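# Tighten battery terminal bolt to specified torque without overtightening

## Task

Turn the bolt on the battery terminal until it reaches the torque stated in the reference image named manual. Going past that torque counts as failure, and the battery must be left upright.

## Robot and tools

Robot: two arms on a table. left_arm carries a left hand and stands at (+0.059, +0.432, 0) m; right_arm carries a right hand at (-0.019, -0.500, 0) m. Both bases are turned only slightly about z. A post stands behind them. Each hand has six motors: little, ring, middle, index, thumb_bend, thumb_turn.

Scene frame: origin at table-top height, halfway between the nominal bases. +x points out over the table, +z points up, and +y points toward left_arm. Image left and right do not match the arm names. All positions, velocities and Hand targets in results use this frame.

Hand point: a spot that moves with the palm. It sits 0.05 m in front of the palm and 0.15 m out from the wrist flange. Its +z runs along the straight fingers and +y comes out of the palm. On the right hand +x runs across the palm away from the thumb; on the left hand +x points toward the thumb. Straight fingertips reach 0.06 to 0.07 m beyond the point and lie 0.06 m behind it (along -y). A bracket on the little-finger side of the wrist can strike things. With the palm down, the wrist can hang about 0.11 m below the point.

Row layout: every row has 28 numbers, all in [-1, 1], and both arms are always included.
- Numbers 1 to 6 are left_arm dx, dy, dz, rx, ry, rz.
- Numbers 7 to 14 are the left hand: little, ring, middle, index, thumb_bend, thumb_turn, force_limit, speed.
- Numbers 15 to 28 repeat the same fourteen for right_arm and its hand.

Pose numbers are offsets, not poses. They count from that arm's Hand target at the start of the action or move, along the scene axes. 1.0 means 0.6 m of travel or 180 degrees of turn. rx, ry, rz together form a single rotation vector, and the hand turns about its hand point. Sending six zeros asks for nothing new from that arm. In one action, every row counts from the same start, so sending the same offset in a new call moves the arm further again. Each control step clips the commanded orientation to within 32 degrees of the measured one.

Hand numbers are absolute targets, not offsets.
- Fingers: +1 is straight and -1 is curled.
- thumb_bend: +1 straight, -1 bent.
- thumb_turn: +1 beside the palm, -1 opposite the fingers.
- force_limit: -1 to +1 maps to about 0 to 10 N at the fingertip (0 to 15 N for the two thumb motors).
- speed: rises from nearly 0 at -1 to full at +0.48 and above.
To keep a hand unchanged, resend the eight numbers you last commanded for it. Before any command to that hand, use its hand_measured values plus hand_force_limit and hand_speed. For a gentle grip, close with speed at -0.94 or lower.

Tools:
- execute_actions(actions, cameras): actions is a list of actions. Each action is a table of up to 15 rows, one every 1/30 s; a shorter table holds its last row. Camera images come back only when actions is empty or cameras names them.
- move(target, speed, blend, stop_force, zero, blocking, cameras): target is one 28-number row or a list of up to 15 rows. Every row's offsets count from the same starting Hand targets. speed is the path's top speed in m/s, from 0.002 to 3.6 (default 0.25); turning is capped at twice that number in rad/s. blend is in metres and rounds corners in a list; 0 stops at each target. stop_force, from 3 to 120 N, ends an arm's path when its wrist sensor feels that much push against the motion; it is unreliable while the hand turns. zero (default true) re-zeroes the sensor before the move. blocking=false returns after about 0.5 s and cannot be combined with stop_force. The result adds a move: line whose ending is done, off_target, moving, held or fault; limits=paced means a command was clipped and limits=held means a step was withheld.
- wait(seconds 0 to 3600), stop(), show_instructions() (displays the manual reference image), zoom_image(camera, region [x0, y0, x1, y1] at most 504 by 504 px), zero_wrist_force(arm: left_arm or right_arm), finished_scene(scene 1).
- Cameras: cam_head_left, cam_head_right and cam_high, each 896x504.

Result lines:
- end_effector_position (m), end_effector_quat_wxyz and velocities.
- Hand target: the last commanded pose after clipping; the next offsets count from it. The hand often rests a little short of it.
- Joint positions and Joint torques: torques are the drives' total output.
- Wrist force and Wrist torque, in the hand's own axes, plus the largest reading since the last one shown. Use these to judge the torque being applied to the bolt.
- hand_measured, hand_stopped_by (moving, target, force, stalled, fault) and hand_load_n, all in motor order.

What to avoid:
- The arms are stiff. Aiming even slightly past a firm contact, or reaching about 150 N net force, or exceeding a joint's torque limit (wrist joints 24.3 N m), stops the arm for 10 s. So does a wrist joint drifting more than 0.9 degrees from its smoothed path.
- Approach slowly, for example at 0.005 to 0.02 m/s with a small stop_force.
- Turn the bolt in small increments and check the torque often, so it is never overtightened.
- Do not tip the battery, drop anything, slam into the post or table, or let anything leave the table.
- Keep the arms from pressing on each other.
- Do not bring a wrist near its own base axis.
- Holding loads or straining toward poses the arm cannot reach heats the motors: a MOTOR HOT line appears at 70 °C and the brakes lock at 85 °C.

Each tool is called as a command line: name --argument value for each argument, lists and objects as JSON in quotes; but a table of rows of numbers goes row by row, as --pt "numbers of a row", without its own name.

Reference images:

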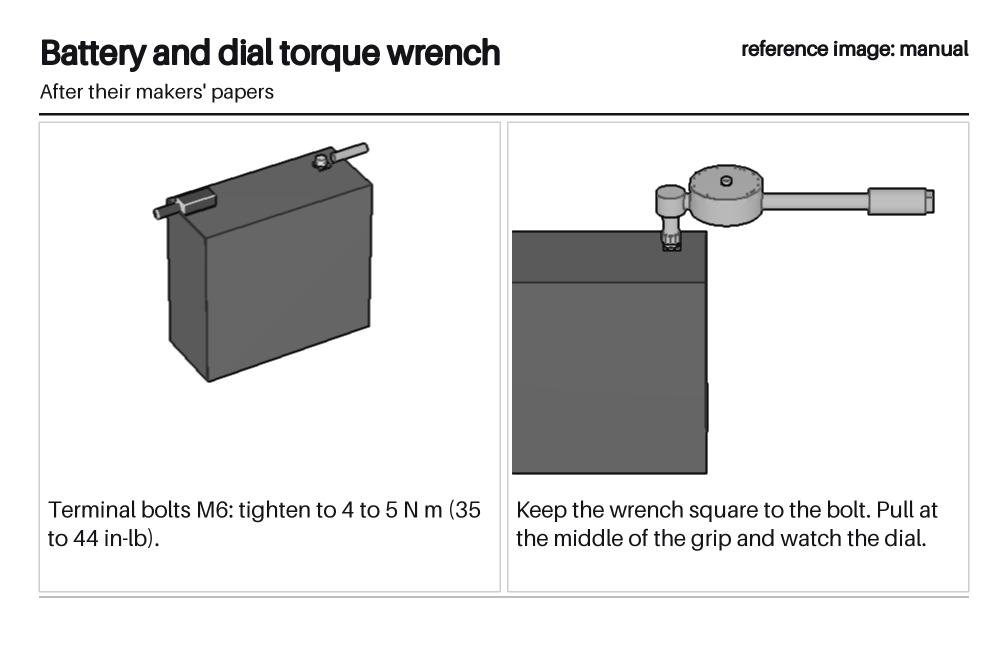

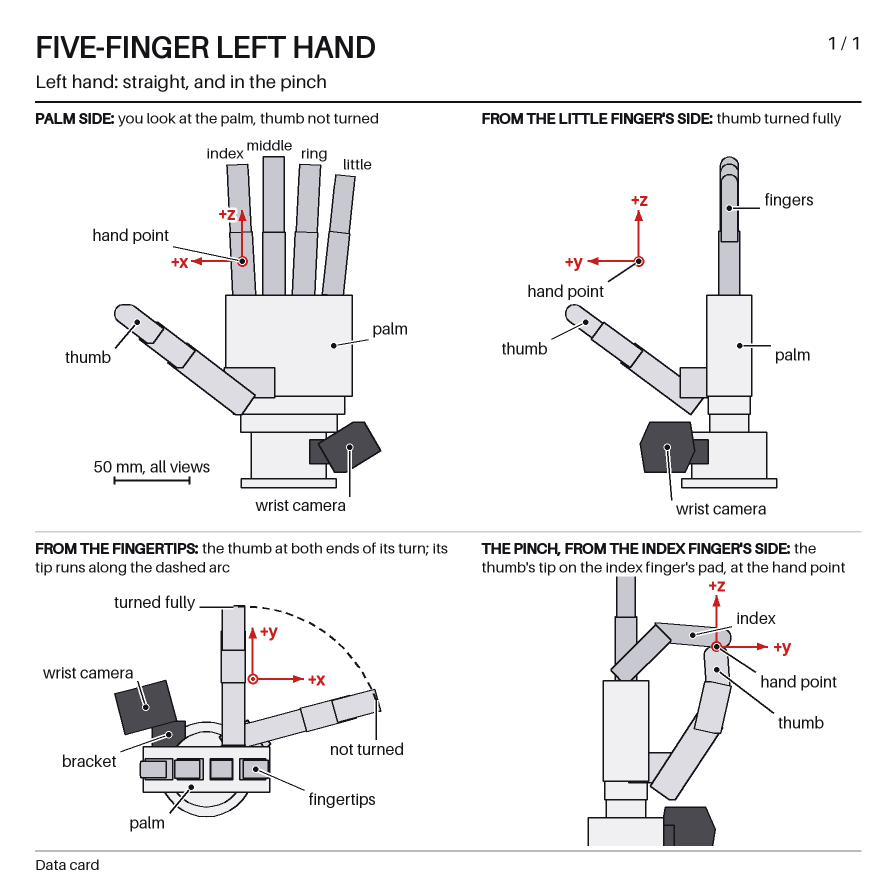

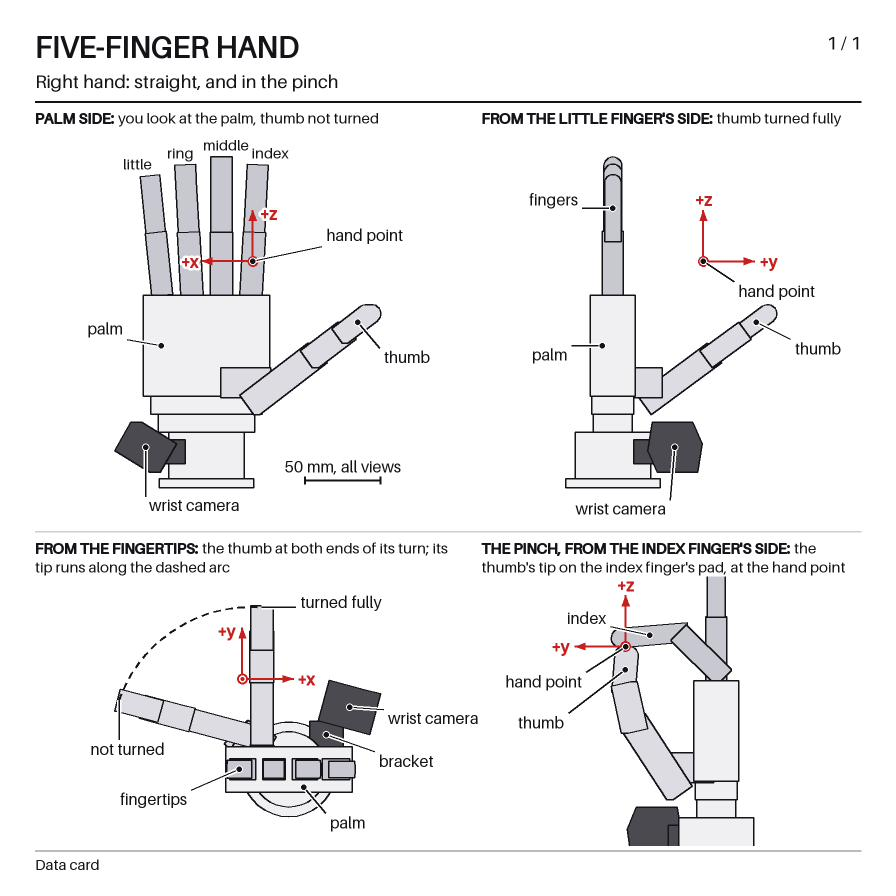

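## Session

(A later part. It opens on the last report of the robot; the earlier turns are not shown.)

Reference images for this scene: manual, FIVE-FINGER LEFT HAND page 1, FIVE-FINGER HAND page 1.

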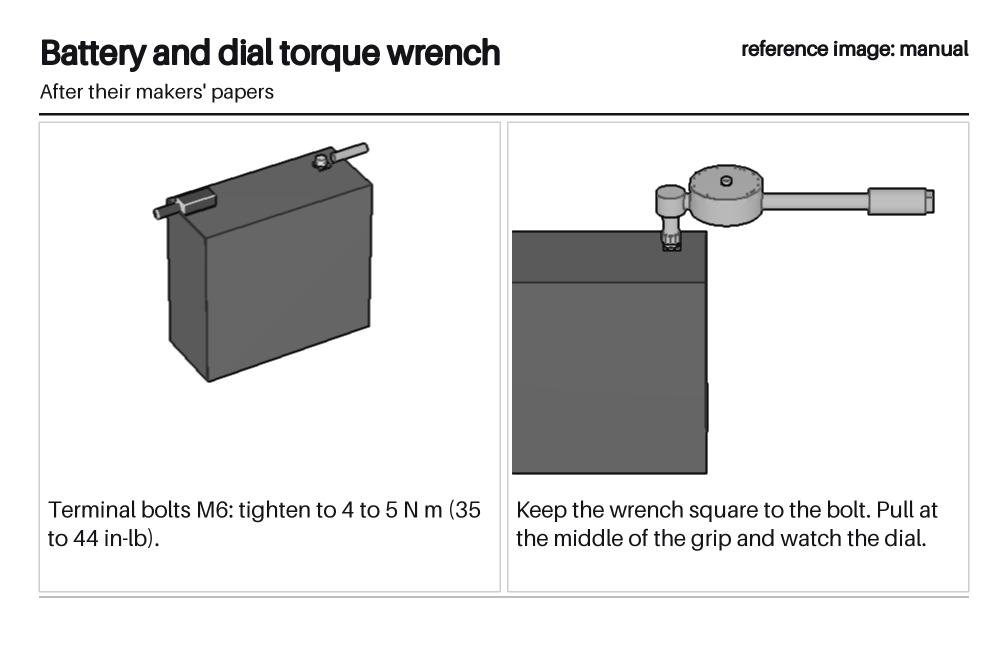

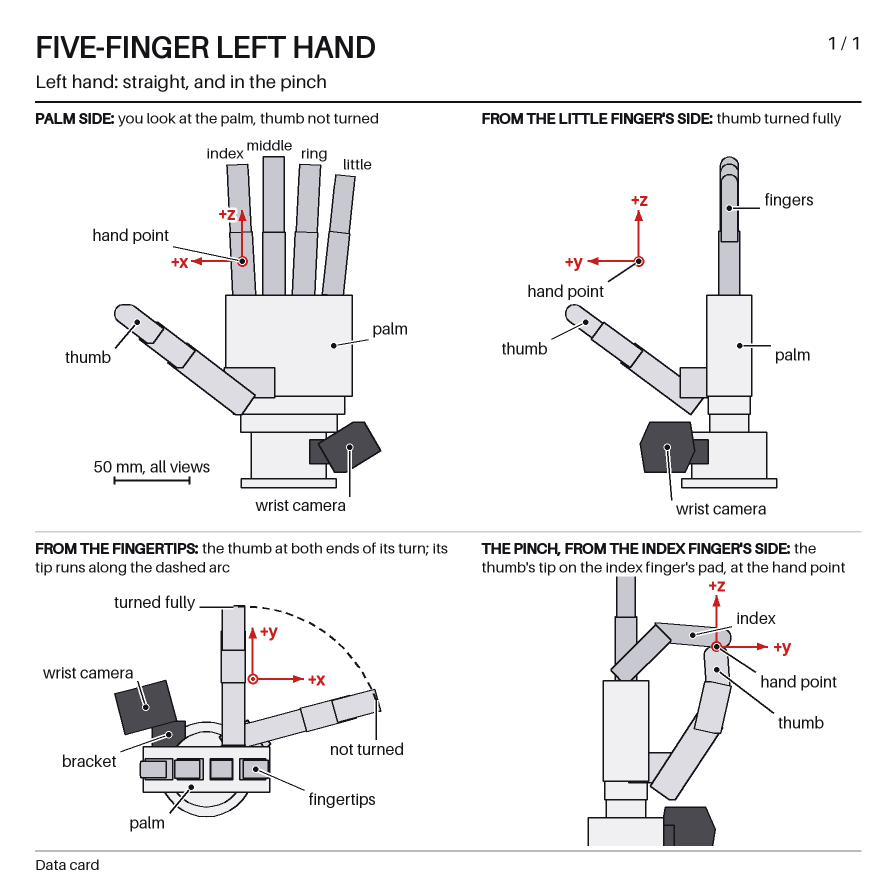

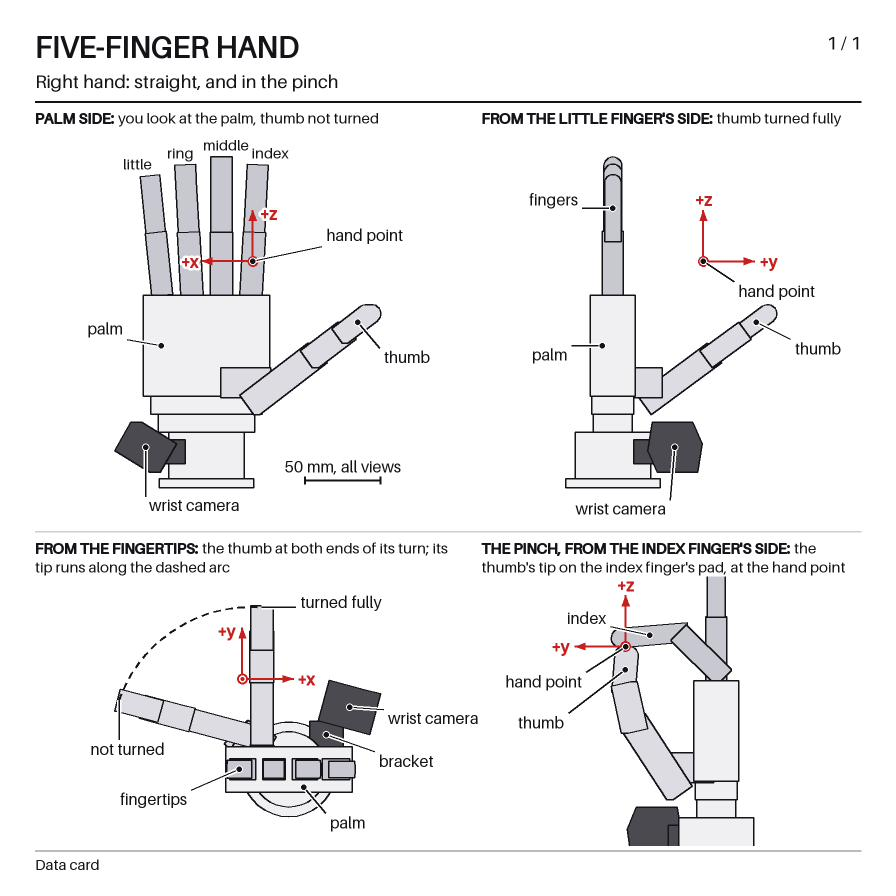

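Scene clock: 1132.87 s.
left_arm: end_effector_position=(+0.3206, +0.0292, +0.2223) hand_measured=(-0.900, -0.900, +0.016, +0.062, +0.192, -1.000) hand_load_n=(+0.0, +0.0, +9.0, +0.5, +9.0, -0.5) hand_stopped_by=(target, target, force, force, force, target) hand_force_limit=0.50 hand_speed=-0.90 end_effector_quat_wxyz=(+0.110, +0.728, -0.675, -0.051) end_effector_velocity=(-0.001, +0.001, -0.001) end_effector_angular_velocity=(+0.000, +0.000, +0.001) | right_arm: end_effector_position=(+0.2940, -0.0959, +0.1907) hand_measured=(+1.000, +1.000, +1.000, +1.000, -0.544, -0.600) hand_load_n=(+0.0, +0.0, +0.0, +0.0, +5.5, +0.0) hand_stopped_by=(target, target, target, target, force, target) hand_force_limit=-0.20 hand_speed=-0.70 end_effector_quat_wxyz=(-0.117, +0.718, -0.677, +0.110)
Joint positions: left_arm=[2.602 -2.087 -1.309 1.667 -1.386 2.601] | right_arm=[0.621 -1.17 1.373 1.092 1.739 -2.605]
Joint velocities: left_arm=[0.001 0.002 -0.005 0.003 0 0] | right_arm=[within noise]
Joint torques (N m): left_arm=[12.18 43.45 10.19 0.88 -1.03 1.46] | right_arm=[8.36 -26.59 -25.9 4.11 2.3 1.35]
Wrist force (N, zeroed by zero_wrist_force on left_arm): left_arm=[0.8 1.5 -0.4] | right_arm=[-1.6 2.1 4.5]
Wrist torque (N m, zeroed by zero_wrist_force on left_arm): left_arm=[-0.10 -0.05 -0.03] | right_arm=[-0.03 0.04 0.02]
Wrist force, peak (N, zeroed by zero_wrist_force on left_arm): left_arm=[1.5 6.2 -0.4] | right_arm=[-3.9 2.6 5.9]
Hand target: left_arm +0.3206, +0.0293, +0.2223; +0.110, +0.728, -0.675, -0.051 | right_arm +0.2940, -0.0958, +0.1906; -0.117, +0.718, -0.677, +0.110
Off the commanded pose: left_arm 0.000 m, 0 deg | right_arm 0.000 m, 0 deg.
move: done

move --pt "0.00047 0.00097 0 0 0 -0.0015 -0.9 -0.9 -0.5 -0.5 -0.1 -1 0.5 -0.9 -0.00048 0.00121 0 0 0 -0.0015 1 1 1 1 -0.75 -0.6 -0.2 -0.7" --pt "-0.00094 0.00119 0 0 0 -0.003 -0.9 -0.9 -0.5 -0.5 -0.1 -1 0.5 -0.9 -0.00281 0.00179 0 0 0 -0.003 1 1 1 1 -0.75 -0.6 -0.2 -0.7" --pt "-0.00225 0.00066 0 0 0 -0.0044 -0.9 -0.9 -0.5 -0.5 -0.1 -1 0.5 -0.9 -0.00505 0.00146 0 0 0 -0.0044 1 1 1 1 -0.75 -0.6 -0.2 -0.7" --pt "-0.00287 -0.00047 0 0 0 -0.0059 -0.9 -0.9 -0.5 -0.5 -0.1 -1 0.5 -0.9 -0.00657 0.00073 0 0 0 -0.0059 1 1 1 1 -0.75 -0.6 -0.2 -0.7" --pt "-0.00265 -0.00133 0 0 0 -0.0074 -0.9 -0.9 -0.5 -0.5 -0.1 -1 0.5 -0.9 -0.00735 0.00007 0 0 0 -0.0074 1 1 1 1 -0.75 -0.6 -0.2 -0.7" --pt "-0.002 -0.00144 0 0 0 -0.0089 -0.9 -0.9 -0.5 -0.5 -0.1 -1 0.5 -0.9 -0.0076 0.00016 0 0 0 -0.0089 1 1 1 1 -0.75 -0.6 -0.2 -0.7" --pt "-0.00161 -0.00083 0 0 0 -0.0104 -0.9 -0.9 -0.5 -0.5 -0.1 -1 0.5 -0.9 -0.00811 0.00117 0 0 0 -0.0104 1 1 1 1 -0.75 -0.6 -0.2 -0.7" --pt "-0.00201 0.00023 0 0 0 -0.0118 -0.9 -0.9 -0.5 -0.5 -0.1 -1 0.5 -0.9 -0.00951 0.00243 0 0 0 -0.0118 1 1 1 1 -0.75 -0.6 -0.2 -0.7" --pt "-0.0032 0.00084 0 0 0 -0.0133 -0.9 -0.9 -0.5 -0.5 -0.1 -1 0.5 -0.9 -0.0116 0.00344 0 0 0 -0.0133 1 1 1 1 -0.75 -0.6 -0.2 -0.7" --pt "-0.00465 0.00073 0 0 0 -0.0148 -0.9 -0.9 -0.5 -0.5 -0.1 -1 0.5 -0.9 -0.01395 0.00353 0 0 0 -0.0148 1 1 1 1 -0.75 -0.6 -0.2 -0.7" --pt "-0.00567 -0.00013 0 0 0 -0.0163 -0.9 -0.9 -0.5 -0.5 -0.1 -1 0.5 -0.9 -0.01597 0.00287 0 0 0 -0.0163 1 1 1 1 -0.75 -0.6 -0.2 -0.7" --pt "-0.00585 -0.00126 0 0 0 -0.0178 -0.9 -0.9 -0.5 -0.5 -0.1 -1 0.5 -0.9 -0.01705 0.00214 0 0 0 -0.0178 1 1 1 1 -0.75 -0.6 -0.2 -0.7" --pt "-0.00534 -0.00179 0 0 0 -0.0193 -0.9 -0.9 -0.5 -0.5 -0.1 -1 0.5 -0.9 -0.01744 0.00181 0 0 0 -0.0193 1 1 1 1 -0.75 -0.6 -0.2 -0.7" --pt "-0.00473 -0.00157 0 0 0 -0.0207 -0.9 -0.9 -0.5 -0.5 -0.1 -1 0.5 -0.9 -0.01783 0.00243 0 0 0 -0.0207 1 1 1 1 -0.75 -0.6 -0.2 -0.7" --pt "-0.006 -0.0006 0 0 0 -0.0222 -0.9 -0.9 -0.5 -0.5 -0.1 -1 0.5 -0.9 -0.02 0.0036 0 0 0 -0.0222 1 1 1 1 -0.75 -0.6 -0.2 -0.7" --speed 0.004 --blend 0.0003 --blocking false

wait --seconds 0.5

wait --seconds 0.5

wait --seconds 0.5

wait --seconds 0.5

wait --seconds 0.5

wait --seconds 1

wait --seconds 2

Scene clock: 1134.90 s.
left_arm: end_effector_position=(+0.3207, +0.0297, +0.2223) hand_measured=(-0.900, -0.900, +0.016, +0.062, +0.192, -1.000) hand_load_n=(+0.0, +0.0, +9.5, +1.0, +8.5, +0.0) hand_stopped_by=(target, target, force, force, force, target) hand_force_limit=0.50 hand_speed=-0.90 end_effector_quat_wxyz=(+0.110, +0.727, -0.676, -0.051) end_effector_velocity=(+0.001, +0.001, -0.001) end_effector_angular_velocity=(+0.000, -0.001, -0.006) | right_arm: end_effector_position=(+0.2938, -0.0954, +0.1906) hand_measured=(+1.000, +1.000, +1.000, +1.000, -0.544, -0.600) hand_load_n=(+0.0, +0.0, +0.0, +0.0, +5.5, +0.0) hand_stopped_by=(target, target, target, target, force, target) hand_force_limit=-0.20 hand_speed=-0.70 end_effector_quat_wxyz=(-0.117, +0.717, -0.678, +0.110) end_effector_velocity=(+0.000, +0.001, +0.000) end_effector_angular_velocity=(-0.001, +0.001, -0.008)
Joint positions: left_arm=[2.602 -2.087 -1.309 1.667 -1.387 2.604] | right_arm=[0.623 -1.169 1.372 1.092 1.741 -2.6]
Joint velocities: left_arm=[0.001 -0.002 0.002 0 -0.001 0.008] | right_arm=[0.003 0.002 -0.001 0.002 0.003 0.011]
Joint torques (N m): left_arm=[13.16 27.14 28.99 -4.54 -2.89 1.55] | right_arm=[9.57 -25.94 -25.19 4.68 2.19 1.15]
Wrist force (N, zeroed by zero_wrist_force on left_arm): left_arm=[0.5 3.6 2.6] | right_arm=[-2.0 1.0 4.1]
Wrist torque (N m, zeroed by zero_wrist_force on left_arm): left_arm=[-0.06 0.05 -0.15] | right_arm=[-0.08 0.06 -0.07]
Wrist force, peak (N, zeroed by zero_wrist_force on left_arm): left_arm=[0.7 3.6 2.7] | right_arm=[-1.9 2.2 4.8]
Hand target: left_arm +0.3208, +0.0298, +0.2223; +0.110, +0.726, -0.677, -0.051 | right_arm +0.2937, -0.0952, +0.1906; -0.117, +0.717, -0.679, +0.110
Off the commanded pose: left_arm 0.004 m, 4 deg | right_arm 0.012 m, 4 deg.
move: running; path passed 0 of 15 targets

Scene clock: 1135.40 s.
left_arm: end_effector_position=(+0.3206, +0.0300, +0.2223) hand_measured=(-0.900, -0.900, +0.016, +0.062, +0.192, -1.000) hand_load_n=(+0.0, +0.0, +9.0, +1.0, +9.0, +0.0) hand_stopped_by=(target, target, force, force, force, target) hand_force_limit=0.50 hand_speed=-0.90 end_effector_quat_wxyz=(+0.109, +0.725, -0.678, -0.051) end_effector_velocity=(-0.001, +0.000, +0.000) end_effector_angular_velocity=(+0.000, +0.000, -0.008) | right_arm: end_effector_position=(+0.2931, -0.0949, +0.1906) hand_measured=(+1.000, +1.000, +1.000, +1.000, -0.544, -0.600) hand_load_n=(+0.0, +0.0, +0.0, +0.0, +5.5, -0.5) hand_stopped_by=(target, target, target, target, force, target) hand_force_limit=-0.20 hand_speed=-0.70 end_effector_quat_wxyz=(-0.116, +0.716, -0.680, +0.110) end_effector_velocity=(-0.003, +0.000, +0.000) end_effector_angular_velocity=(-0.001, +0.001, -0.008)
Joint positions: left_arm=[2.602 -2.087 -1.308 1.666 -1.388 2.608] | right_arm=[0.625 -1.169 1.373 1.093 1.742 -2.595]
Joint velocities: left_arm=[-0.002 0 0 0 -0.001 0.007] | right_arm=[0.005 -0.003 0.006 0.001 0.003 0.013]
Joint torques (N m): left_arm=[-6.81 33.12 15.16 -4.44 -3.21 1.58] | right_arm=[13.31 -48.29 -13.17 3.87 1.55 1.26]
Wrist force (N, zeroed by zero_wrist_force on left_arm): left_arm=[2.1 3.3 1.1] | right_arm=[0.5 0.7 3.7]
Wrist torque (N m, zeroed by zero_wrist_force on left_arm): left_arm=[-0.09 -0.06 -0.11] | right_arm=[-0.09 -0.06 0.05]
Wrist force, peak (N, zeroed by zero_wrist_force on left_arm): left_arm=[0.4 4.6 2.3] | right_arm=[-2.0 1.0 4.4]
Hand target: left_arm +0.3203, +0.0300, +0.2223; +0.109, +0.725, -0.678, -0.051 | right_arm +0.2927, -0.0949, +0.1906; -0.116, +0.715, -0.680, +0.110
Off the commanded pose: left_arm 0.004 m, 4 deg | right_arm 0.011 m, 4 deg.
earlier move: running; path passed 1 of 15 targets
wait: 0.50 s; no rest

Scene clock: 1135.90 s.
left_arm: end_effector_position=(+0.3198, +0.0300, +0.2223) hand_measured=(-0.900, -0.900, +0.016, +0.062, +0.192, -1.000) hand_load_n=(+0.0, +0.0, +10.5, +2.0, +8.5, +0.0) hand_stopped_by=(target, target, force, force, force, target) hand_force_limit=0.50 hand_speed=-0.90 end_effector_quat_wxyz=(+0.109, +0.724, -0.679, -0.051) | right_arm: end_effector_position=(+0.2919, -0.0948, +0.1906) hand_measured=(+1.000, +1.000, +1.000, +1.000, -0.544, -0.600) hand_load_n=(+0.0, +0.0, +0.0, +0.0, +5.5, -0.5) hand_stopped_by=(target, target, target, target, force, target) hand_force_limit=-0.20 hand_speed=-0.70 end_effector_quat_wxyz=(-0.116, +0.715, -0.681, +0.110) end_effector_velocity=(-0.002, +0.000, +0.000) end_effector_angular_velocity=(+0.000, +0.000, -0.008)
Joint positions: left_arm=[2.6 -2.087 -1.309 1.666 -1.388 2.61] | right_arm=[0.627 -1.171 1.375 1.093 1.744 -2.589]
Joint velocities: left_arm=[within noise] | right_arm=[0.003 -0.004 0.006 0 0.003 0.011]
Joint torques (N m): left_arm=[-8.75 42.27 16.13 -5.52 -2.09 1.62] | right_arm=[9.21 -51.04 -11.74 3.23 1.99 1.68]
Wrist force (N, zeroed by zero_wrist_force on left_arm): left_arm=[-0.2 -1.7 3.8] | right_arm=[-0.4 1.8 2.8]
Wrist torque (N m, zeroed by zero_wrist_force on left_arm): left_arm=[-0.27 0.11 -0.08] | right_arm=[0.03 0.02 0.01]
Wrist force, peak (N, zeroed by zero_wrist_force on left_arm): left_arm=[-0.2 -1.7 3.8] | right_arm=[0.8 1.7 4.2]
Hand target: left_arm +0.3196, +0.0299, +0.2223; +0.109, +0.724, -0.680, -0.051 | right_arm +0.2915, -0.0949, +0.1906; -0.116, +0.714, -0.681, +0.111
Off the commanded pose: left_arm 0.003 m, 3 deg | right_arm 0.010 m, 3 deg.
earlier move: running; path passed 2 of 15 targets
wait: 0.50 s; no rest

Scene clock: 1136.40 s.
left_arm: end_effector_position=(+0.3192, +0.0296, +0.2223) hand_measured=(-0.900, -0.900, +0.016, +0.062, +0.192, -1.000) hand_load_n=(+0.0, +0.0, +10.5, +1.5, +8.5, +0.0) hand_stopped_by=(target, target, force, force, force, target) hand_force_limit=0.50 hand_speed=-0.90 end_effector_quat_wxyz=(+0.109, +0.723, -0.681, -0.052) | right_arm: end_effector_position=(+0.2908, -0.0950, +0.1906) hand_measured=(+1.000, +1.000, +1.000, +1.000, -0.544, -0.600) hand_load_n=(+0.0, +0.0, +0.0, +0.0, +5.5, +0.0) hand_stopped_by=(target, target, target, target, force, target) hand_force_limit=-0.20 hand_speed=-0.70 end_effector_quat_wxyz=(-0.116, +0.713, -0.682, +0.111) end_effector_velocity=(-0.001, +0.000, +0.000) end_effector_angular_velocity=(+0.001, -0.001, -0.007)
Joint positions: left_arm=[2.599 -2.088 -1.308 1.665 -1.388 2.612] | right_arm=[0.628 -1.173 1.378 1.093 1.745 -2.583]
Joint velocities: left_arm=[within noise] | right_arm=[0.002 -0.003 0.004 -0.002 0.003 0.009]
Joint torques (N m): left_arm=[-8.04 27.83 28.25 -5.66 -1.76 1.3] | right_arm=[8.61 -49.13 -13.18 -1.24 1.84 1.59]
Wrist force (N, zeroed by zero_wrist_force on left_arm): left_arm=[-0.4 -2.7 3.2] | right_arm=[-1.2 2.3 2.9]
Wrist torque (N m, zeroed by zero_wrist_force on left_arm): left_arm=[-0.26 0.09 -0.05] | right_arm=[0.08 0.07 -0.02]
Wrist force, peak (N, zeroed by zero_wrist_force on left_arm): left_arm=[0.4 -3.0 5.0] | right_arm=[-1.2 2.3 2.9]
Hand target: left_arm +0.3191, +0.0294, +0.2223; +0.109, +0.722, -0.681, -0.052 | right_arm +0.2905, -0.0951, +0.1906; -0.116, +0.713, -0.683, +0.111
Off the commanded pose: left_arm 0.002 m, 3 deg | right_arm 0.009 m, 3 deg.
earlier move: running; path passed 3 of 15 targets
wait: 0.50 s; no rest

Scene clock: 1136.90 s.
left_arm: end_effector_position=(+0.3189, +0.0290, +0.2223) hand_measured=(-0.900, -0.900, +0.016, +0.062, +0.192, -1.000) hand_load_n=(+0.0, -0.5, +9.0, +0.5, +9.0, +0.0) hand_stopped_by=(target, target, force, force, force, target) hand_force_limit=0.50 hand_speed=-0.90 end_effector_quat_wxyz=(+0.109, +0.721, -0.682, -0.052) end_effector_velocity=(+0.000, -0.001, +0.000) end_effector_angular_velocity=(+0.000, +0.001, -0.007) | right_arm: end_effector_position=(+0.2900, -0.0954, +0.1906) hand_measured=(+1.000, +1.000, +1.000, +1.000, -0.544, -0.600) hand_load_n=(+0.0, +0.0, +0.0, +0.0, +6.0, -0.5) hand_stopped_by=(target, target, target, target, force, target) hand_force_limit=-0.20 hand_speed=-0.70 end_effector_quat_wxyz=(-0.116, +0.712, -0.684, +0.111) end_effector_velocity=(-0.001, -0.001, +0.000) end_effector_angular_velocity=(+0.000, +0.001, -0.009)
Joint positions: left_arm=[2.597 -2.089 -1.306 1.664 -1.389 2.615] | right_arm=[0.629 -1.174 1.381 1.093 1.747 -2.579]
Joint velocities: left_arm=[-0.003 -0.004 0.005 -0.003 -0.001 0.004] | right_arm=[0.001 -0.003 0.005 0 0.002 0.009]
Joint torques (N m): left_arm=[-9.13 26.26 27.36 -4.41 -1.9 1.32] | right_arm=[10.59 -48.23 -13.57 -1.11 1.93 1.64]
Wrist force (N, zeroed by zero_wrist_force on left_arm): left_arm=[-2.4 0.1 -0.6] | right_arm=[-1.1 2.3 4.2]
Wrist torque (N m, zeroed by zero_wrist_force on left_arm): left_arm=[-0.04 0.02 -0.09] | right_arm=[0.00 0.03 -0.02]
Wrist force, peak (N, zeroed by zero_wrist_force on left_arm): left_arm=[-0.7 -2.9 3.5] | right_arm=[-1.1 2.6 4.7]
Hand target: left_arm +0.3189, +0.0289, +0.2223; +0.109, +0.721, -0.682, -0.052 | right_arm +0.2899, -0.0955, +0.1906; -0.116, +0.711, -0.684, +0.111
Off the commanded pose: left_arm 0.002 m, 3 deg | right_arm 0.008 m, 3 deg.
earlier move: running; path passed 4 of 15 targets
wait: 0.50 s; no rest

Scene clock: 1137.40 s.
left_arm: end_effector_position=(+0.3190, +0.0286, +0.2223) hand_measured=(-0.900, -0.900, +0.016, +0.062, +0.192, -1.000) hand_load_n=(+0.0, +0.0, +8.0, +0.0, +10.0, +0.5) hand_stopped_by=(target, target, force, force, force, target) hand_force_limit=0.50 hand_speed=-0.90 end_effector_quat_wxyz=(+0.109, +0.720, -0.683, -0.052) end_effector_velocity=(+0.000, +0.000, +0.000) end_effector_angular_velocity=(+0.001, +0.002, -0.008) | right_arm: end_effector_position=(+0.2896, -0.0957, +0.1906) hand_measured=(+1.000, +1.000, +1.000, +1.000, -0.544, -0.600) hand_load_n=(+0.0, +0.0, +0.0, +0.0, +6.0, +0.0) hand_stopped_by=(target, target, target, target, force, target) hand_force_limit=-0.20 hand_speed=-0.70 end_effector_quat_wxyz=(-0.116, +0.710, -0.685, +0.111) end_effector_velocity=(-0.001, -0.001, -0.001) end_effector_angular_velocity=(-0.001, +0.002, -0.007)
Joint positions: left_arm=[2.595 -2.091 -1.303 1.662 -1.389 2.617] | right_arm=[0.629 -1.176 1.383 1.093 1.748 -2.575]
Joint velocities: left_arm=[-0.002 -0.004 0.005 -0.004 -0.001 0.006] | right_arm=[0.001 -0.001 0.005 0 0.002 0.009]
Joint torques (N m): left_arm=[-8.75 25.96 27.07 -3.66 -2.1 1.4] | right_arm=[8.75 -50.14 -12.62 0.23 1.89 1.28]
Wrist force (N, zeroed by zero_wrist_force on left_arm): left_arm=[-2.8 2.5 -2.5] | right_arm=[-2.2 2.3 5.4]
Wrist torque (N m, zeroed by zero_wrist_force on left_arm): left_arm=[0.05 0.02 -0.14] | right_arm=[-0.06 0.09 -0.07]
Wrist force, peak (N, zeroed by zero_wrist_force on left_arm): left_arm=[-2.8 2.5 -2.5] | right_arm=[-1.8 2.4 5.7]
Hand target: left_arm +0.3190, +0.0285, +0.2223; +0.109, +0.720, -0.684, -0.052 | right_arm +0.2895, -0.0958, +0.1906; -0.116, +0.710, -0.686, +0.111
Off the commanded pose: left_arm 0.002 m, 3 deg | right_arm 0.008 m, 3 deg.
earlier move: running; path passed 5 of 15 targets
wait: 0.50 s; no rest

Scene clock: 1138.40 s.
left_arm: end_effector_position=(+0.3195, +0.0287, +0.2223) hand_measured=(-0.900, -0.900, +0.016, +0.062, +0.192, -1.000) hand_load_n=(+0.0, +0.0, +8.0, +0.0, +10.0, +0.0) hand_stopped_by=(target, target, force, force, force, target) hand_force_limit=0.50 hand_speed=-0.90 end_effector_quat_wxyz=(+0.109, +0.717, -0.686, -0.052) end_effector_velocity=(+0.000, +0.000, +0.000) end_effector_angular_velocity=(+0.000, +0.001, -0.009) | right_arm: end_effector_position=(+0.2892, -0.0954, +0.1907) hand_measured=(+1.000, +1.000, +1.000, +1.000, -0.544, -0.600) hand_load_n=(+0.0, +0.0, +0.0, +0.0, +5.5, +0.0) hand_stopped_by=(target, target, target, target, force, target) hand_force_limit=-0.20 hand_speed=-0.70 end_effector_quat_wxyz=(-0.115, +0.708, -0.688, +0.112) end_effector_velocity=(-0.001, +0.001, -0.001) end_effector_angular_velocity=(-0.001, +0.001, -0.008)
Joint positions: left_arm=[2.595 -2.095 -1.298 1.66 -1.39 2.625] | right_arm=[0.631 -1.175 1.383 1.094 1.75 -2.565]
Joint velocities: left_arm=[-0.001 -0.002 0.003 -0.003 -0.001 0.008] | right_arm=[0.003 0.003 -0.001 0.002 0.003 0.011]
Joint torques (N m): left_arm=[-2.57 24.7 26.79 -3.16 -2.83 1.34] | right_arm=[9.97 -27.79 -25.02 4.04 1.87 1.68]
Wrist force (N, zeroed by zero_wrist_force on left_arm): left_arm=[-0.3 5.9 -3.5] | right_arm=[0.0 1.6 5.5]
Wrist torque (N m, zeroed by zero_wrist_force on left_arm): left_arm=[0.11 -0.14 -0.17] | right_arm=[-0.11 -0.05 0.03]
Wrist force, peak (N, zeroed by zero_wrist_force on left_arm): left_arm=[-0.2 5.8 -3.8] | right_arm=[-1.9 2.4 6.0]
Hand target: left_arm +0.3196, +0.0288, +0.2223; +0.109, +0.717, -0.687, -0.052 | right_arm +0.2891, -0.0952, +0.1906; -0.115, +0.707, -0.689, +0.112
Off the commanded pose: left_arm 0.003 m, 2 deg | right_arm 0.007 m, 2 deg.
earlier move: running; path passed 6 of 15 targets
wait: 1.00 s; no rest

Scene clock: 1140.40 s.
left_arm: end_effector_position=(+0.3177, +0.0297, +0.2223) hand_measured=(-0.900, -0.900, +0.016, +0.062, +0.192, -1.000) hand_load_n=(+0.0, +0.0, +10.5, +2.0, +8.5, +0.0) hand_stopped_by=(target, target, force, force, force, target) hand_force_limit=0.50 hand_speed=-0.90 end_effector_quat_wxyz=(+0.108, +0.712, -0.692, -0.053) end_effector_velocity=(-0.003, +0.000, +0.000) end_effector_angular_velocity=(+0.001, +0.001, -0.010) | right_arm: end_effector_position=(+0.2856, -0.0937, +0.1906) hand_measured=(+1.000, +1.000, +1.000, +1.000, -0.544, -0.600) hand_load_n=(+0.0, +0.0, +0.0, +0.0, +5.5, -0.5) hand_stopped_by=(target, target, target, target, force, target) hand_force_limit=-0.20 hand_speed=-0.70 end_effector_quat_wxyz=(-0.114, +0.702, -0.694, +0.113) end_effector_velocity=(-0.002, -0.001, +0.000) end_effector_angular_velocity=(+0.000, +0.001, -0.008)
Joint positions: left_arm=[2.593 -2.094 -1.299 1.658 -1.393 2.639] | right_arm=[0.64 -1.177 1.387 1.097 1.757 -2.541]
Joint velocities: left_arm=[-0.005 0.001 -0.001 -0.002 -0.001 0.005] | right_arm=[0.003 -0.004 0.007 0 0.003 0.011]
Joint torques (N m): left_arm=[-8.82 37.18 20.76 -5.54 -1.43 1.59] | right_arm=[10.36 -48.33 -12.77 3.5 1.65 1.14]
Wrist force (N, zeroed by zero_wrist_force on left_arm): left_arm=[-1.8 -3.0 4.4] | right_arm=[1.1 2.0 2.9]
Wrist torque (N m, zeroed by zero_wrist_force on left_arm): left_arm=[-0.33 0.06 -0.04] | right_arm=[0.05 -0.02 0.08]
Wrist force, peak (N, zeroed by zero_wrist_force on left_arm): left_arm=[-1.1 6.5 -3.1] | right_arm=[0.9 1.4 5.7]
Hand target: left_arm +0.3176, +0.0296, +0.2223; +0.108, +0.711, -0.692, -0.053 | right_arm +0.2852, -0.0938, +0.1906; -0.114, +0.702, -0.694, +0.113
Off the commanded pose: left_arm 0.001 m, 1 deg | right_arm 0.004 m, 1 deg.
earlier move: running; path passed 10 of 15 targets
wait: 2.00 s; no rest

wait --seconds 3

move --pt "-0.0013 0.0003 0 0 0 0 -0.9 -0.9 -0.5 -0.5 -0.1 -1 0.5 -0.9 -0.0013 0.0003 0 0 0 0 1 1 1 1 -0.75 -0.6 -0.2 -0.7" --speed 0.005

Scene clock: 1143.33 s.
left_arm: end_effector_position=(+0.3170, +0.0289, +0.2223) hand_measured=(-0.900, -0.900, +0.016, +0.062, +0.192, -1.000) hand_load_n=(+0.0, +0.0, +8.5, +0.5, +10.0, +0.0) hand_stopped_by=(target, target, force, force, force, target) hand_force_limit=0.50 hand_speed=-0.90 end_effector_quat_wxyz=(+0.108, +0.704, -0.700, -0.055) | right_arm: end_effector_position=(+0.2820, -0.0937, +0.1906) hand_measured=(+1.000, +1.000, +1.000, +1.000, -0.544, -0.600) hand_load_n=(+0.0, +0.0, +0.0, +0.0, +5.5, +0.0) hand_stopped_by=(target, target, target, target, force, target) hand_force_limit=-0.20 hand_speed=-0.70 end_effector_quat_wxyz=(-0.113, +0.694, -0.702, +0.114)
Joint positions: left_arm=[2.587 -2.101 -1.29 1.652 -1.395 2.656] | right_arm=[0.646 -1.181 1.394 1.099 1.764 -2.512]
Joint torques (N m): left_arm=[-8.83 44.16 11.01 -2.94 -2.05 1.37] | right_arm=[10.66 -48.91 -12.93 3.89 1.62 1.36]
Wrist force (N, zeroed by zero_wrist_force on left_arm): left_arm=[-2.7 2.0 -1.7] | right_arm=[1.6 1.7 4.5]
Wrist torque (N m, zeroed by zero_wrist_force on left_arm): left_arm=[-0.08 -0.01 -0.11] | right_arm=[-0.07 -0.07 0.11]
Wrist force, peak (N, zeroed by zero_wrist_force on left_arm): left_arm=[-2.8 5.7 -4.3] | right_arm=[-0.6 2.3 6.3]
Hand target: left_arm +0.3170, +0.0290, +0.2223; +0.108, +0.704, -0.700, -0.055 | right_arm +0.2820, -0.0937, +0.1906; -0.113, +0.694, -0.702, +0.114
Off the commanded pose: left_arm 0.000 m, 0 deg | right_arm 0.000 m, 0 deg.
earlier move: done
wait: 2.43 of 3 s (the move ended)

Scene clock: 1143.83 s.
left_arm: end_effector_position=(+0.3162, +0.0292, +0.2223) hand_measured=(-0.900, -0.900, +0.016, +0.062, +0.192, -1.000) hand_load_n=(+0.0, +0.0, +9.0, +0.5, +9.5, +0.0) hand_stopped_by=(target, target, force, force, force, target) hand_force_limit=0.50 hand_speed=-0.90 end_effector_quat_wxyz=(+0.108, +0.704, -0.700, -0.055) | right_arm: end_effector_position=(+0.2812, -0.0935, +0.1906) hand_measured=(+1.000, +1.000, +1.000, +1.000, -0.544, -0.600) hand_load_n=(+0.0, +0.0, +0.0, +0.0, +5.5, +0.0) hand_stopped_by=(target, target, target, target, force, target) hand_force_limit=-0.20 hand_speed=-0.70 end_effector_quat_wxyz=(-0.113, +0.694, -0.702, +0.114)
Joint positions: left_arm=[2.587 -2.099 -1.292 1.653 -1.395 2.656] | right_arm=[0.648 -1.182 1.395 1.099 1.765 -2.51]
Joint torques (N m): left_arm=[-9.81 44.61 9.92 0.43 -0.01 -1.7] | right_arm=[10.88 -47.65 -13.02 1.65 1.82 1.47]
Wrist force (N, zeroed by zero_wrist_force on left_arm): left_arm=[-2.7 -2.0 -0.4] | right_arm=[0.6 2.5 4.0]
Wrist torque (N m, zeroed by zero_wrist_force on left_arm): left_arm=[-0.22 0.02 -0.03] | right_arm=[0.03 -0.01 0.07]
Wrist force, peak (N, zeroed by zero_wrist_force on left_arm): left_arm=[-2.8 -2.3 0.0] | right_arm=[0.6 2.8 4.7]
Hand target: left_arm +0.3162, +0.0292, +0.2223; +0.108, +0.704, -0.700, -0.055 | right_arm +0.2812, -0.0935, +0.1906; -0.113, +0.694, -0.702, +0.114
Off the commanded pose: left_arm 0.000 m, 0 deg | right_arm 0.000 m, 0 deg.
move: done

move --pt "-0.0007 0.0007 0 0 0 0 -0.9 -0.9 -0.5 -0.5 -0.1 -1 0.5 -0.9 -0.0007 0.0007 0 0 0 0 1 1 1 1 -0.75 -0.6 -0.2 -0.7" --speed 0.005

move --target '[0,0,-0.0058,0,0,0,-0.9,-0.9,-0.5,-0.5,-0.1,-1,0.5,-0.9,0,0,-0.0058,0,0,0,1,1,1,1,-0.75,-0.6,-0.2,-0.7]' --speed 0.004 --stop_force 4

Scene clock: 1144.50 s.
left_arm: end_effector_position=(+0.3158, +0.0295, +0.2223) hand_measured=(-0.900, -0.900, +0.016, +0.062, +0.192, -1.000) hand_load_n=(+0.0, +0.0, +10.0, +0.5, +9.0, +0.0) hand_stopped_by=(target, target, force, force, force, target) hand_force_limit=0.50 hand_speed=-0.90 end_effector_quat_wxyz=(+0.108, +0.704, -0.700, -0.055) | right_arm: end_effector_position=(+0.2808, -0.0931, +0.1907) hand_measured=(+1.000, +1.000, +1.000, +1.000, -0.544, -0.600) hand_load_n=(+0.0, +0.0, +0.0, +0.0, +5.5, -0.5) hand_stopped_by=(target, target, target, target, force, target) hand_force_limit=-0.20 hand_speed=-0.70 end_effector_quat_wxyz=(-0.113, +0.694, -0.702, +0.114)
Joint positions: left_arm=[2.587 -2.098 -1.295 1.654 -1.395 2.656] | right_arm=[0.649 -1.182 1.395 1.099 1.765 -2.509]
Joint torques (N m): left_arm=[10.79 45.33 10.38 -0.1 1.72 1.42] | right_arm=[8.27 -25.35 -26.06 3.68 1.5 1.35]
Wrist force (N, zeroed by zero_wrist_force on left_arm): left_arm=[-1.9 -3.1 1.7] | right_arm=[1.7 2.0 3.2]
Wrist torque (N m, zeroed by zero_wrist_force on left_arm): left_arm=[-0.29 0.01 0.00] | right_arm=[0.03 -0.06 0.12]
Wrist force, peak (N, zeroed by zero_wrist_force on left_arm): left_arm=[-2.6 -3.4 1.6] | right_arm=[0.7 2.7 4.6]
Hand target: left_arm +0.3158, +0.0296, +0.2223; +0.108, +0.704, -0.700, -0.055 | right_arm +0.2808, -0.0931, +0.1906; -0.113, +0.694, -0.702, +0.114
Off the commanded pose: left_arm 0.000 m, 0 deg | right_arm 0.000 m, 0 deg.
move: done

Scene clock: 1146.50 s.
left_arm: end_effector_position=(+0.3158, +0.0296, +0.2193) hand_measured=(-0.900, -0.900, +0.016, +0.062, +0.192, -1.000) hand_load_n=(+0.0, +0.0, +10.0, +0.5, +8.5, +0.0) hand_stopped_by=(target, target, force, force, force, target) hand_force_limit=0.50 hand_speed=-0.90 end_effector_quat_wxyz=(+0.108, +0.704, -0.700, -0.055) | right_arm: end_effector_position=(+0.2808, -0.0931, +0.1872) hand_measured=(+1.000, +1.000, +1.000, +1.000, -0.544, -0.600) hand_load_n=(+0.0, +0.0, +0.0, +0.0, +5.5, +0.0) hand_stopped_by=(target, target, target, target, force, target) hand_force_limit=-0.20 hand_speed=-0.70 end_effector_quat_wxyz=(-0.113, +0.694, -0.702, +0.114)
Joint positions: left_arm=[2.587 -2.099 -1.3 1.661 -1.395 2.656] | right_arm=[0.649 -1.18 1.402 1.091 1.765 -2.509]
Joint torques (N m): left_arm=[8.83 41.39 26 -5.36 2.36 1.19] | right_arm=[8.02 -25.11 -13.41 -1.52 -0.02 1.45]
Wrist force (N, zeroed by zero_wrist_force on left_arm): left_arm=[0.2 -3.0 0.1] | right_arm=[3.0 2.5 3.6]
Wrist torque (N m, zeroed by zero_wrist_force on left_arm): left_arm=[-0.15 -0.04 -0.01] | right_arm=[0.05 -0.12 0.19]
Wrist force, peak (N, zeroed by zero_wrist_force on left_arm): left_arm=[-2.8 -5.4 2.6] | right_arm=[2.4 3.3 4.1]
Hand target: left_arm +0.3158, +0.0296, +0.2193; +0.108, +0.704, -0.700, -0.055 | right_arm +0.2808, -0.0931, +0.1872; -0.113, +0.694, -0.702, +0.114
Off the commanded pose: left_arm 0.000 m, 0 deg | right_arm 0.000 m, 0 deg.
move: contact (left_arm)

execute_actions --actions '[]'

zoom_image --camera "cam_head_left" --region '[434, 346, 462, 380]'

zoom_image --camera "cam_head_right" --region '[414, 346, 442, 380]'

zoom_image --camera "cam_head_left" --region '[430, 345, 480, 385]'

zoom_image --camera "cam_head_right" --region '[405, 345, 455, 385]'

Scene clock: 1146.73 s.
left_arm: end_effector_position=(+0.3158, +0.0296, +0.2193) hand_measured=(-0.900, -0.900, +0.016, +0.062, +0.192, -1.000) hand_load_n=(+0.0, +0.0, +10.0, +0.5, +8.5, +0.0) hand_stopped_by=(target, target, force, force, force, target) hand_force_limit=0.50 hand_speed=-0.90 end_effector_quat_wxyz=(+0.108, +0.704, -0.700, -0.055) | right_arm: end_effector_position=(+0.2808, -0.0931, +0.1872) hand_measured=(+1.000, +1.000, +1.000, +1.000, -0.544, -0.600) hand_load_n=(+0.0, +0.0, +0.0, +0.0, +5.5, -0.5) hand_stopped_by=(target, target, target, target, force, target) hand_force_limit=-0.20 hand_speed=-0.70 end_effector_quat_wxyz=(-0.113, +0.694, -0.702, +0.114)
Joint positions: left_arm=[2.587 -2.099 -1.3 1.661 -1.395 2.656] | right_arm=[0.649 -1.18 1.402 1.091 1.765 -2.509]
Joint velocities: within noise
Joint torques (N m): left_arm=[8.17 42.02 26.31 -5.32 2.39 1.27] | right_arm=[6.49 -26.76 -13.53 -1.35 -0.15 1.14]
Wrist force (N, zeroed by zero_wrist_force on left_arm): left_arm=[0.3 -3.0 0.0] | right_arm=[3.2 2.4 2.9]
Wrist torque (N m, zeroed by zero_wrist_force on left_arm): left_arm=[-0.18 -0.03 0.00] | right_arm=[0.09 -0.15 0.21]
Wrist force, peak (N, zeroed by zero_wrist_force on left_arm): left_arm=[0.1 -3.3 -0.1] | right_arm=[3.0 2.7 3.5]
Hand target: left_arm +0.3158, +0.0296, +0.2193; +0.108, +0.704, -0.700, -0.055 | right_arm +0.2808, -0.0931, +0.1872; -0.113, +0.694, -0.702, +0.114
Off the commanded pose: left_arm 0.000 m, 0 deg | right_arm 0.000 m, 0 deg.

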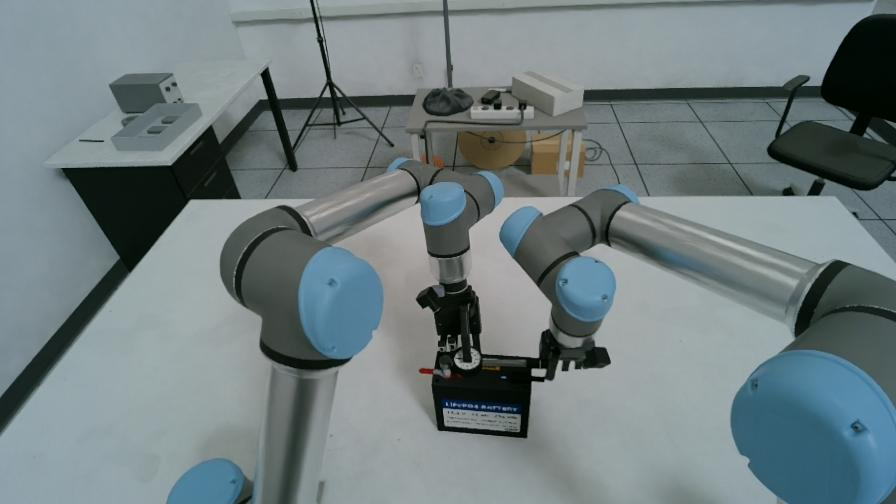

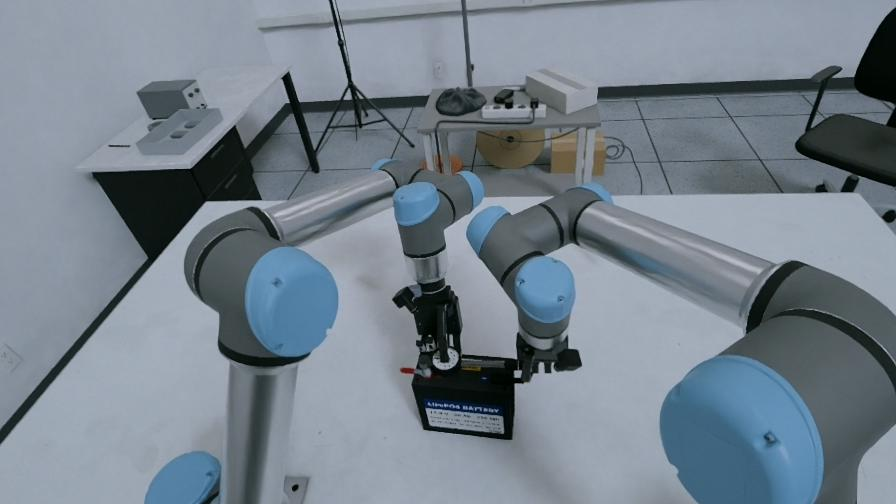

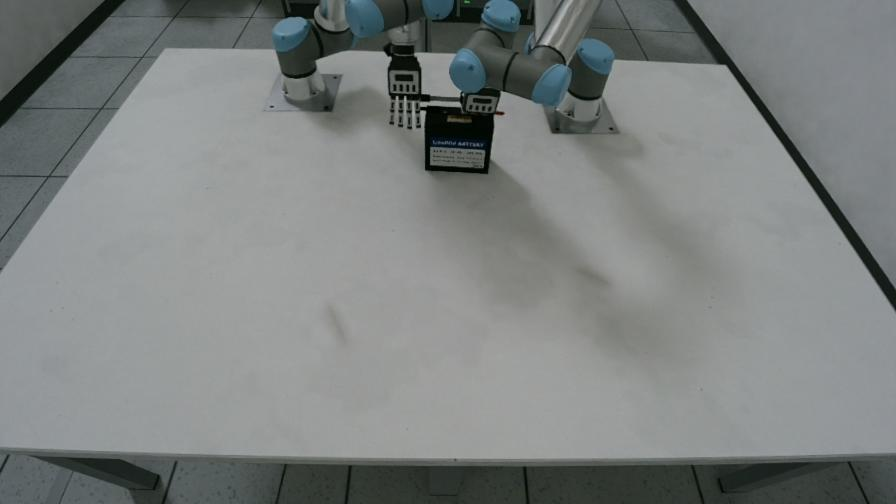

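Scaled by 14.824 from the camera's image (finer frame: 1280x720).

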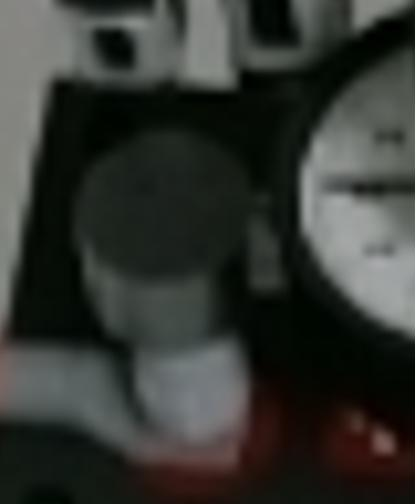

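Scaled by 14.824 from the camera's image (finer frame: 1280x720).

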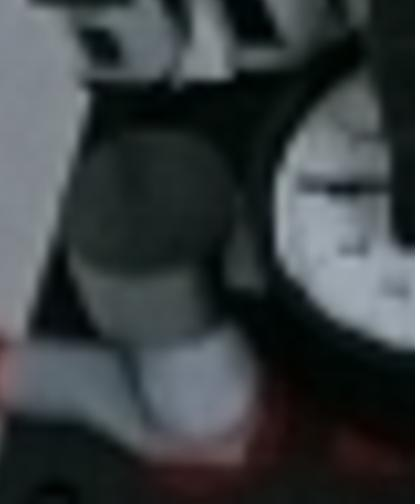

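Scaled by 10.080 from the camera's image (finer frame: 1280x720).

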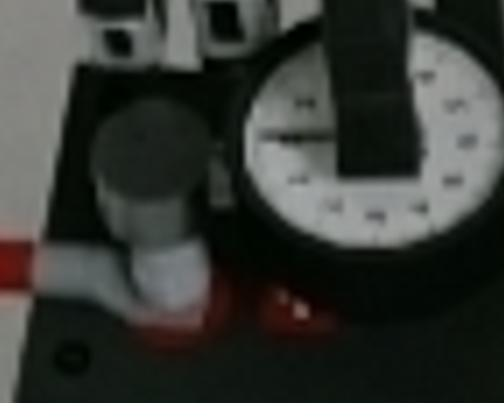

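Scaled by 10.080 from the camera's image (finer frame: 1280x720).

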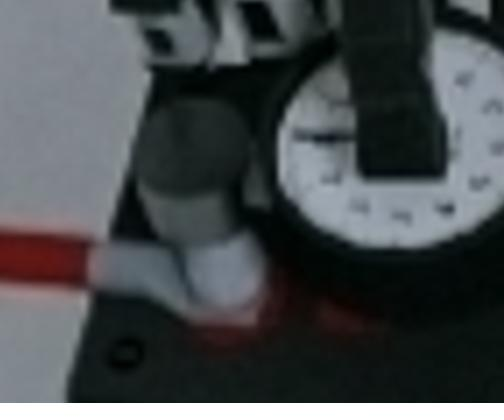

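execute_actions --actions '[]' --cameras '["cam_head_left","cam_head_right"]'

Scene clock: 1148.10 s.
left_arm: end_effector_position=(+0.3158, +0.0296, +0.2193) hand_measured=(-0.900, -0.900, +0.016, +0.062, +0.192, -1.000) hand_load_n=(+0.0, +0.0, +10.0, +0.0, +8.5, +0.0) hand_stopped_by=(target, target, force, force, force, target) hand_force_limit=0.50 hand_speed=-0.90 end_effector_quat_wxyz=(+0.108, +0.704, -0.700, -0.055) | right_arm: end_effector_position=(+0.2808, -0.0931, +0.1872) hand_measured=(+1.000, +1.000, +1.000, +1.000, -0.544, -0.600) hand_load_n=(+0.0, +0.0, +0.0, +0.0, +5.5, -0.5) hand_stopped_by=(target, target, target, target, force, target) hand_force_limit=-0.20 hand_speed=-0.70 end_effector_quat_wxyz=(-0.113, +0.694, -0.702, +0.114)
Joint positions: left_arm=[2.587 -2.099 -1.3 1.661 -1.395 2.656] | right_arm=[0.649 -1.18 1.402 1.091 1.765 -2.509]
Joint velocities: within noise
Joint torques (N m): left_arm=[8.13 42.37 26.79 -5.24 2.31 1.15] | right_arm=[5.5 -25.33 -13.56 -1.3 -1.42 1.05]
Wrist force (N, zeroed by zero_wrist_force on left_arm): left_arm=[0.0 -3.2 0.2] | right_arm=[2.9 2.7 3.3]
Wrist torque (N m, zeroed by zero_wrist_force on left_arm): left_arm=[-0.19 0.00 -0.01] | right_arm=[0.10 -0.10 0.19]
Wrist force, peak (N, zeroed by zero_wrist_force on left_arm): left_arm=[0.6 -3.3 0.2] | right_arm=[3.1 2.7 3.6]
Hand target: left_arm +0.3158, +0.0296, +0.2193; +0.108, +0.704, -0.700, -0.055 | right_arm +0.2808, -0.0931, +0.1872; -0.113, +0.694, -0.702, +0.114
Off the commanded pose: left_arm 0.000 m, 0 deg | right_arm 0.000 m, 0 deg.
Images, in order (width x height): cam_head_left 896x504, cam_head_right 896x504.

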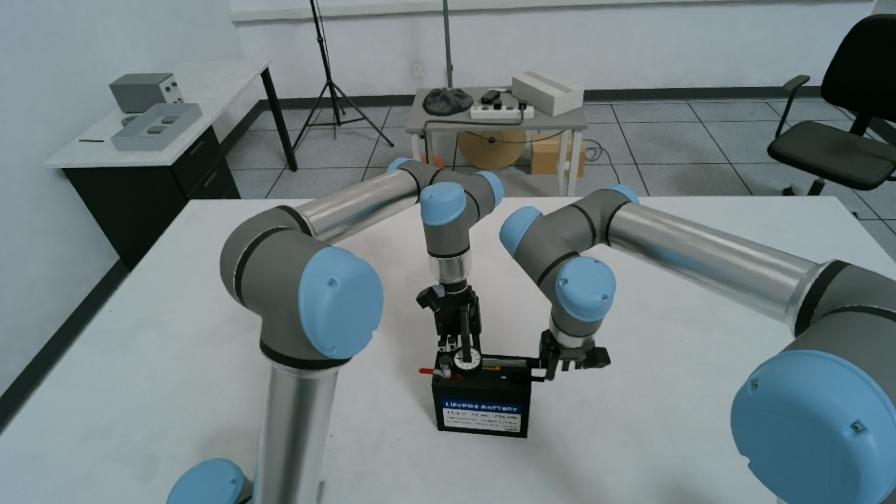

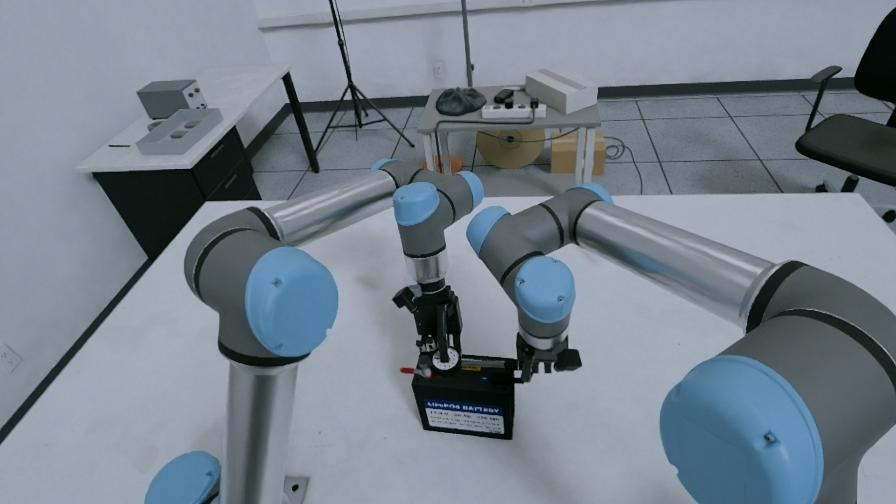

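move --target '[0,0,-0.0025,0,0,0,-0.9,-0.9,-0.5,-0.5,-0.1,-1,0.5,-0.9,0,0,-0.0022,0,0,0,1,1,1,1,-0.75,-0.6,-0.2,-0.7]' --speed 0.004 --stop_force 6

zoom_image --camera "cam_head_left" --region '[434, 346, 462, 380]'

zoom_image --camera "cam_head_right" --region '[414, 346, 442, 380]'

Scene clock: 1149.90 s.
left_arm: end_effector_position=(+0.3158, +0.0296, +0.2187) hand_measured=(-0.900, -0.900, +0.016, +0.062, +0.192, -1.000) hand_load_n=(+0.0, +0.0, +9.0, +0.0, +9.0, +0.0) hand_stopped_by=(target, target, force, force, force, target) hand_force_limit=0.50 hand_speed=-0.90 end_effector_quat_wxyz=(+0.108, +0.704, -0.700, -0.054) | right_arm: end_effector_position=(+0.2808, -0.0931, +0.1858) hand_measured=(+1.000, +1.000, +1.000, +1.000, -0.544, -0.600) hand_load_n=(+0.0, +0.0, +0.5, +0.0, +5.5, -0.5) hand_stopped_by=(target, target, target, target, force, target) hand_force_limit=-0.20 hand_speed=-0.70 end_effector_quat_wxyz=(-0.113, +0.694, -0.702, +0.114)
Joint positions: left_arm=[2.587 -2.1 -1.301 1.662 -1.395 2.656] | right_arm=[0.649 -1.18 1.404 1.088 1.765 -2.509]
Joint torques (N m): left_arm=[7.6 42.32 26.11 -4.54 2.28 1.07] | right_arm=[3.14 -23.98 -13.73 -1.89 -1.44 0.9]
Wrist force (N, zeroed by zero_wrist_force on left_arm): left_arm=[2.1 -0.8 -3.0] | right_arm=[7.8 2.4 3.2]
Wrist torque (N m, zeroed by zero_wrist_force on left_arm): left_arm=[-0.13 -0.06 -0.05] | right_arm=[0.09 -0.29 0.45]
Wrist force, peak (N, zeroed by zero_wrist_force on left_arm): left_arm=[2.2 0.0 -6.0] | right_arm=[7.8 2.4 3.4]
Hand target: left_arm +0.3158, +0.0296, +0.2187; +0.108, +0.704, -0.700, -0.054 (not the last commanded pose) | right_arm +0.2808, -0.0931, +0.1858; -0.113, +0.694, -0.702, +0.114
Off the commanded pose: left_arm 0.001 m, 0 deg | right_arm 0.000 m, 0 deg.
move: contact (left_arm)

Scaled by 14.824 from the camera's image (finer frame: 1280x720).
This view is cut from an older image: the scene may have changed since it was taken.

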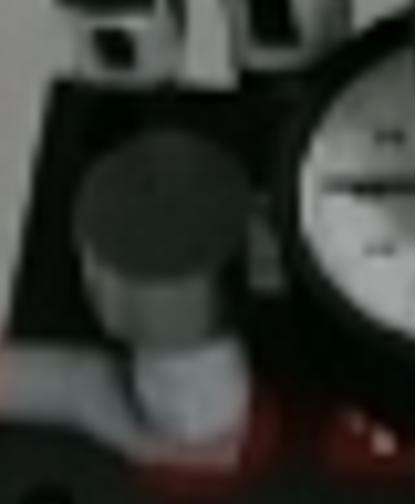

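Scaled by 14.824 from the camera's image (finer frame: 1280x720).
This view is cut from an older image: the scene may have changed since it was taken.

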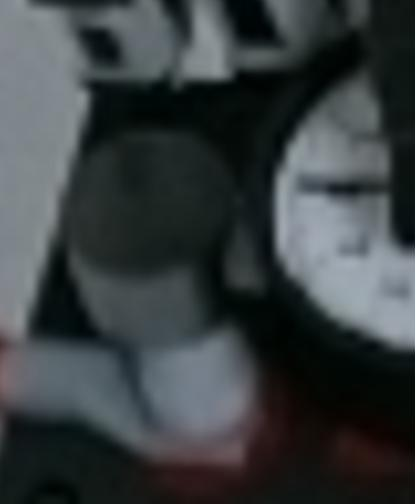

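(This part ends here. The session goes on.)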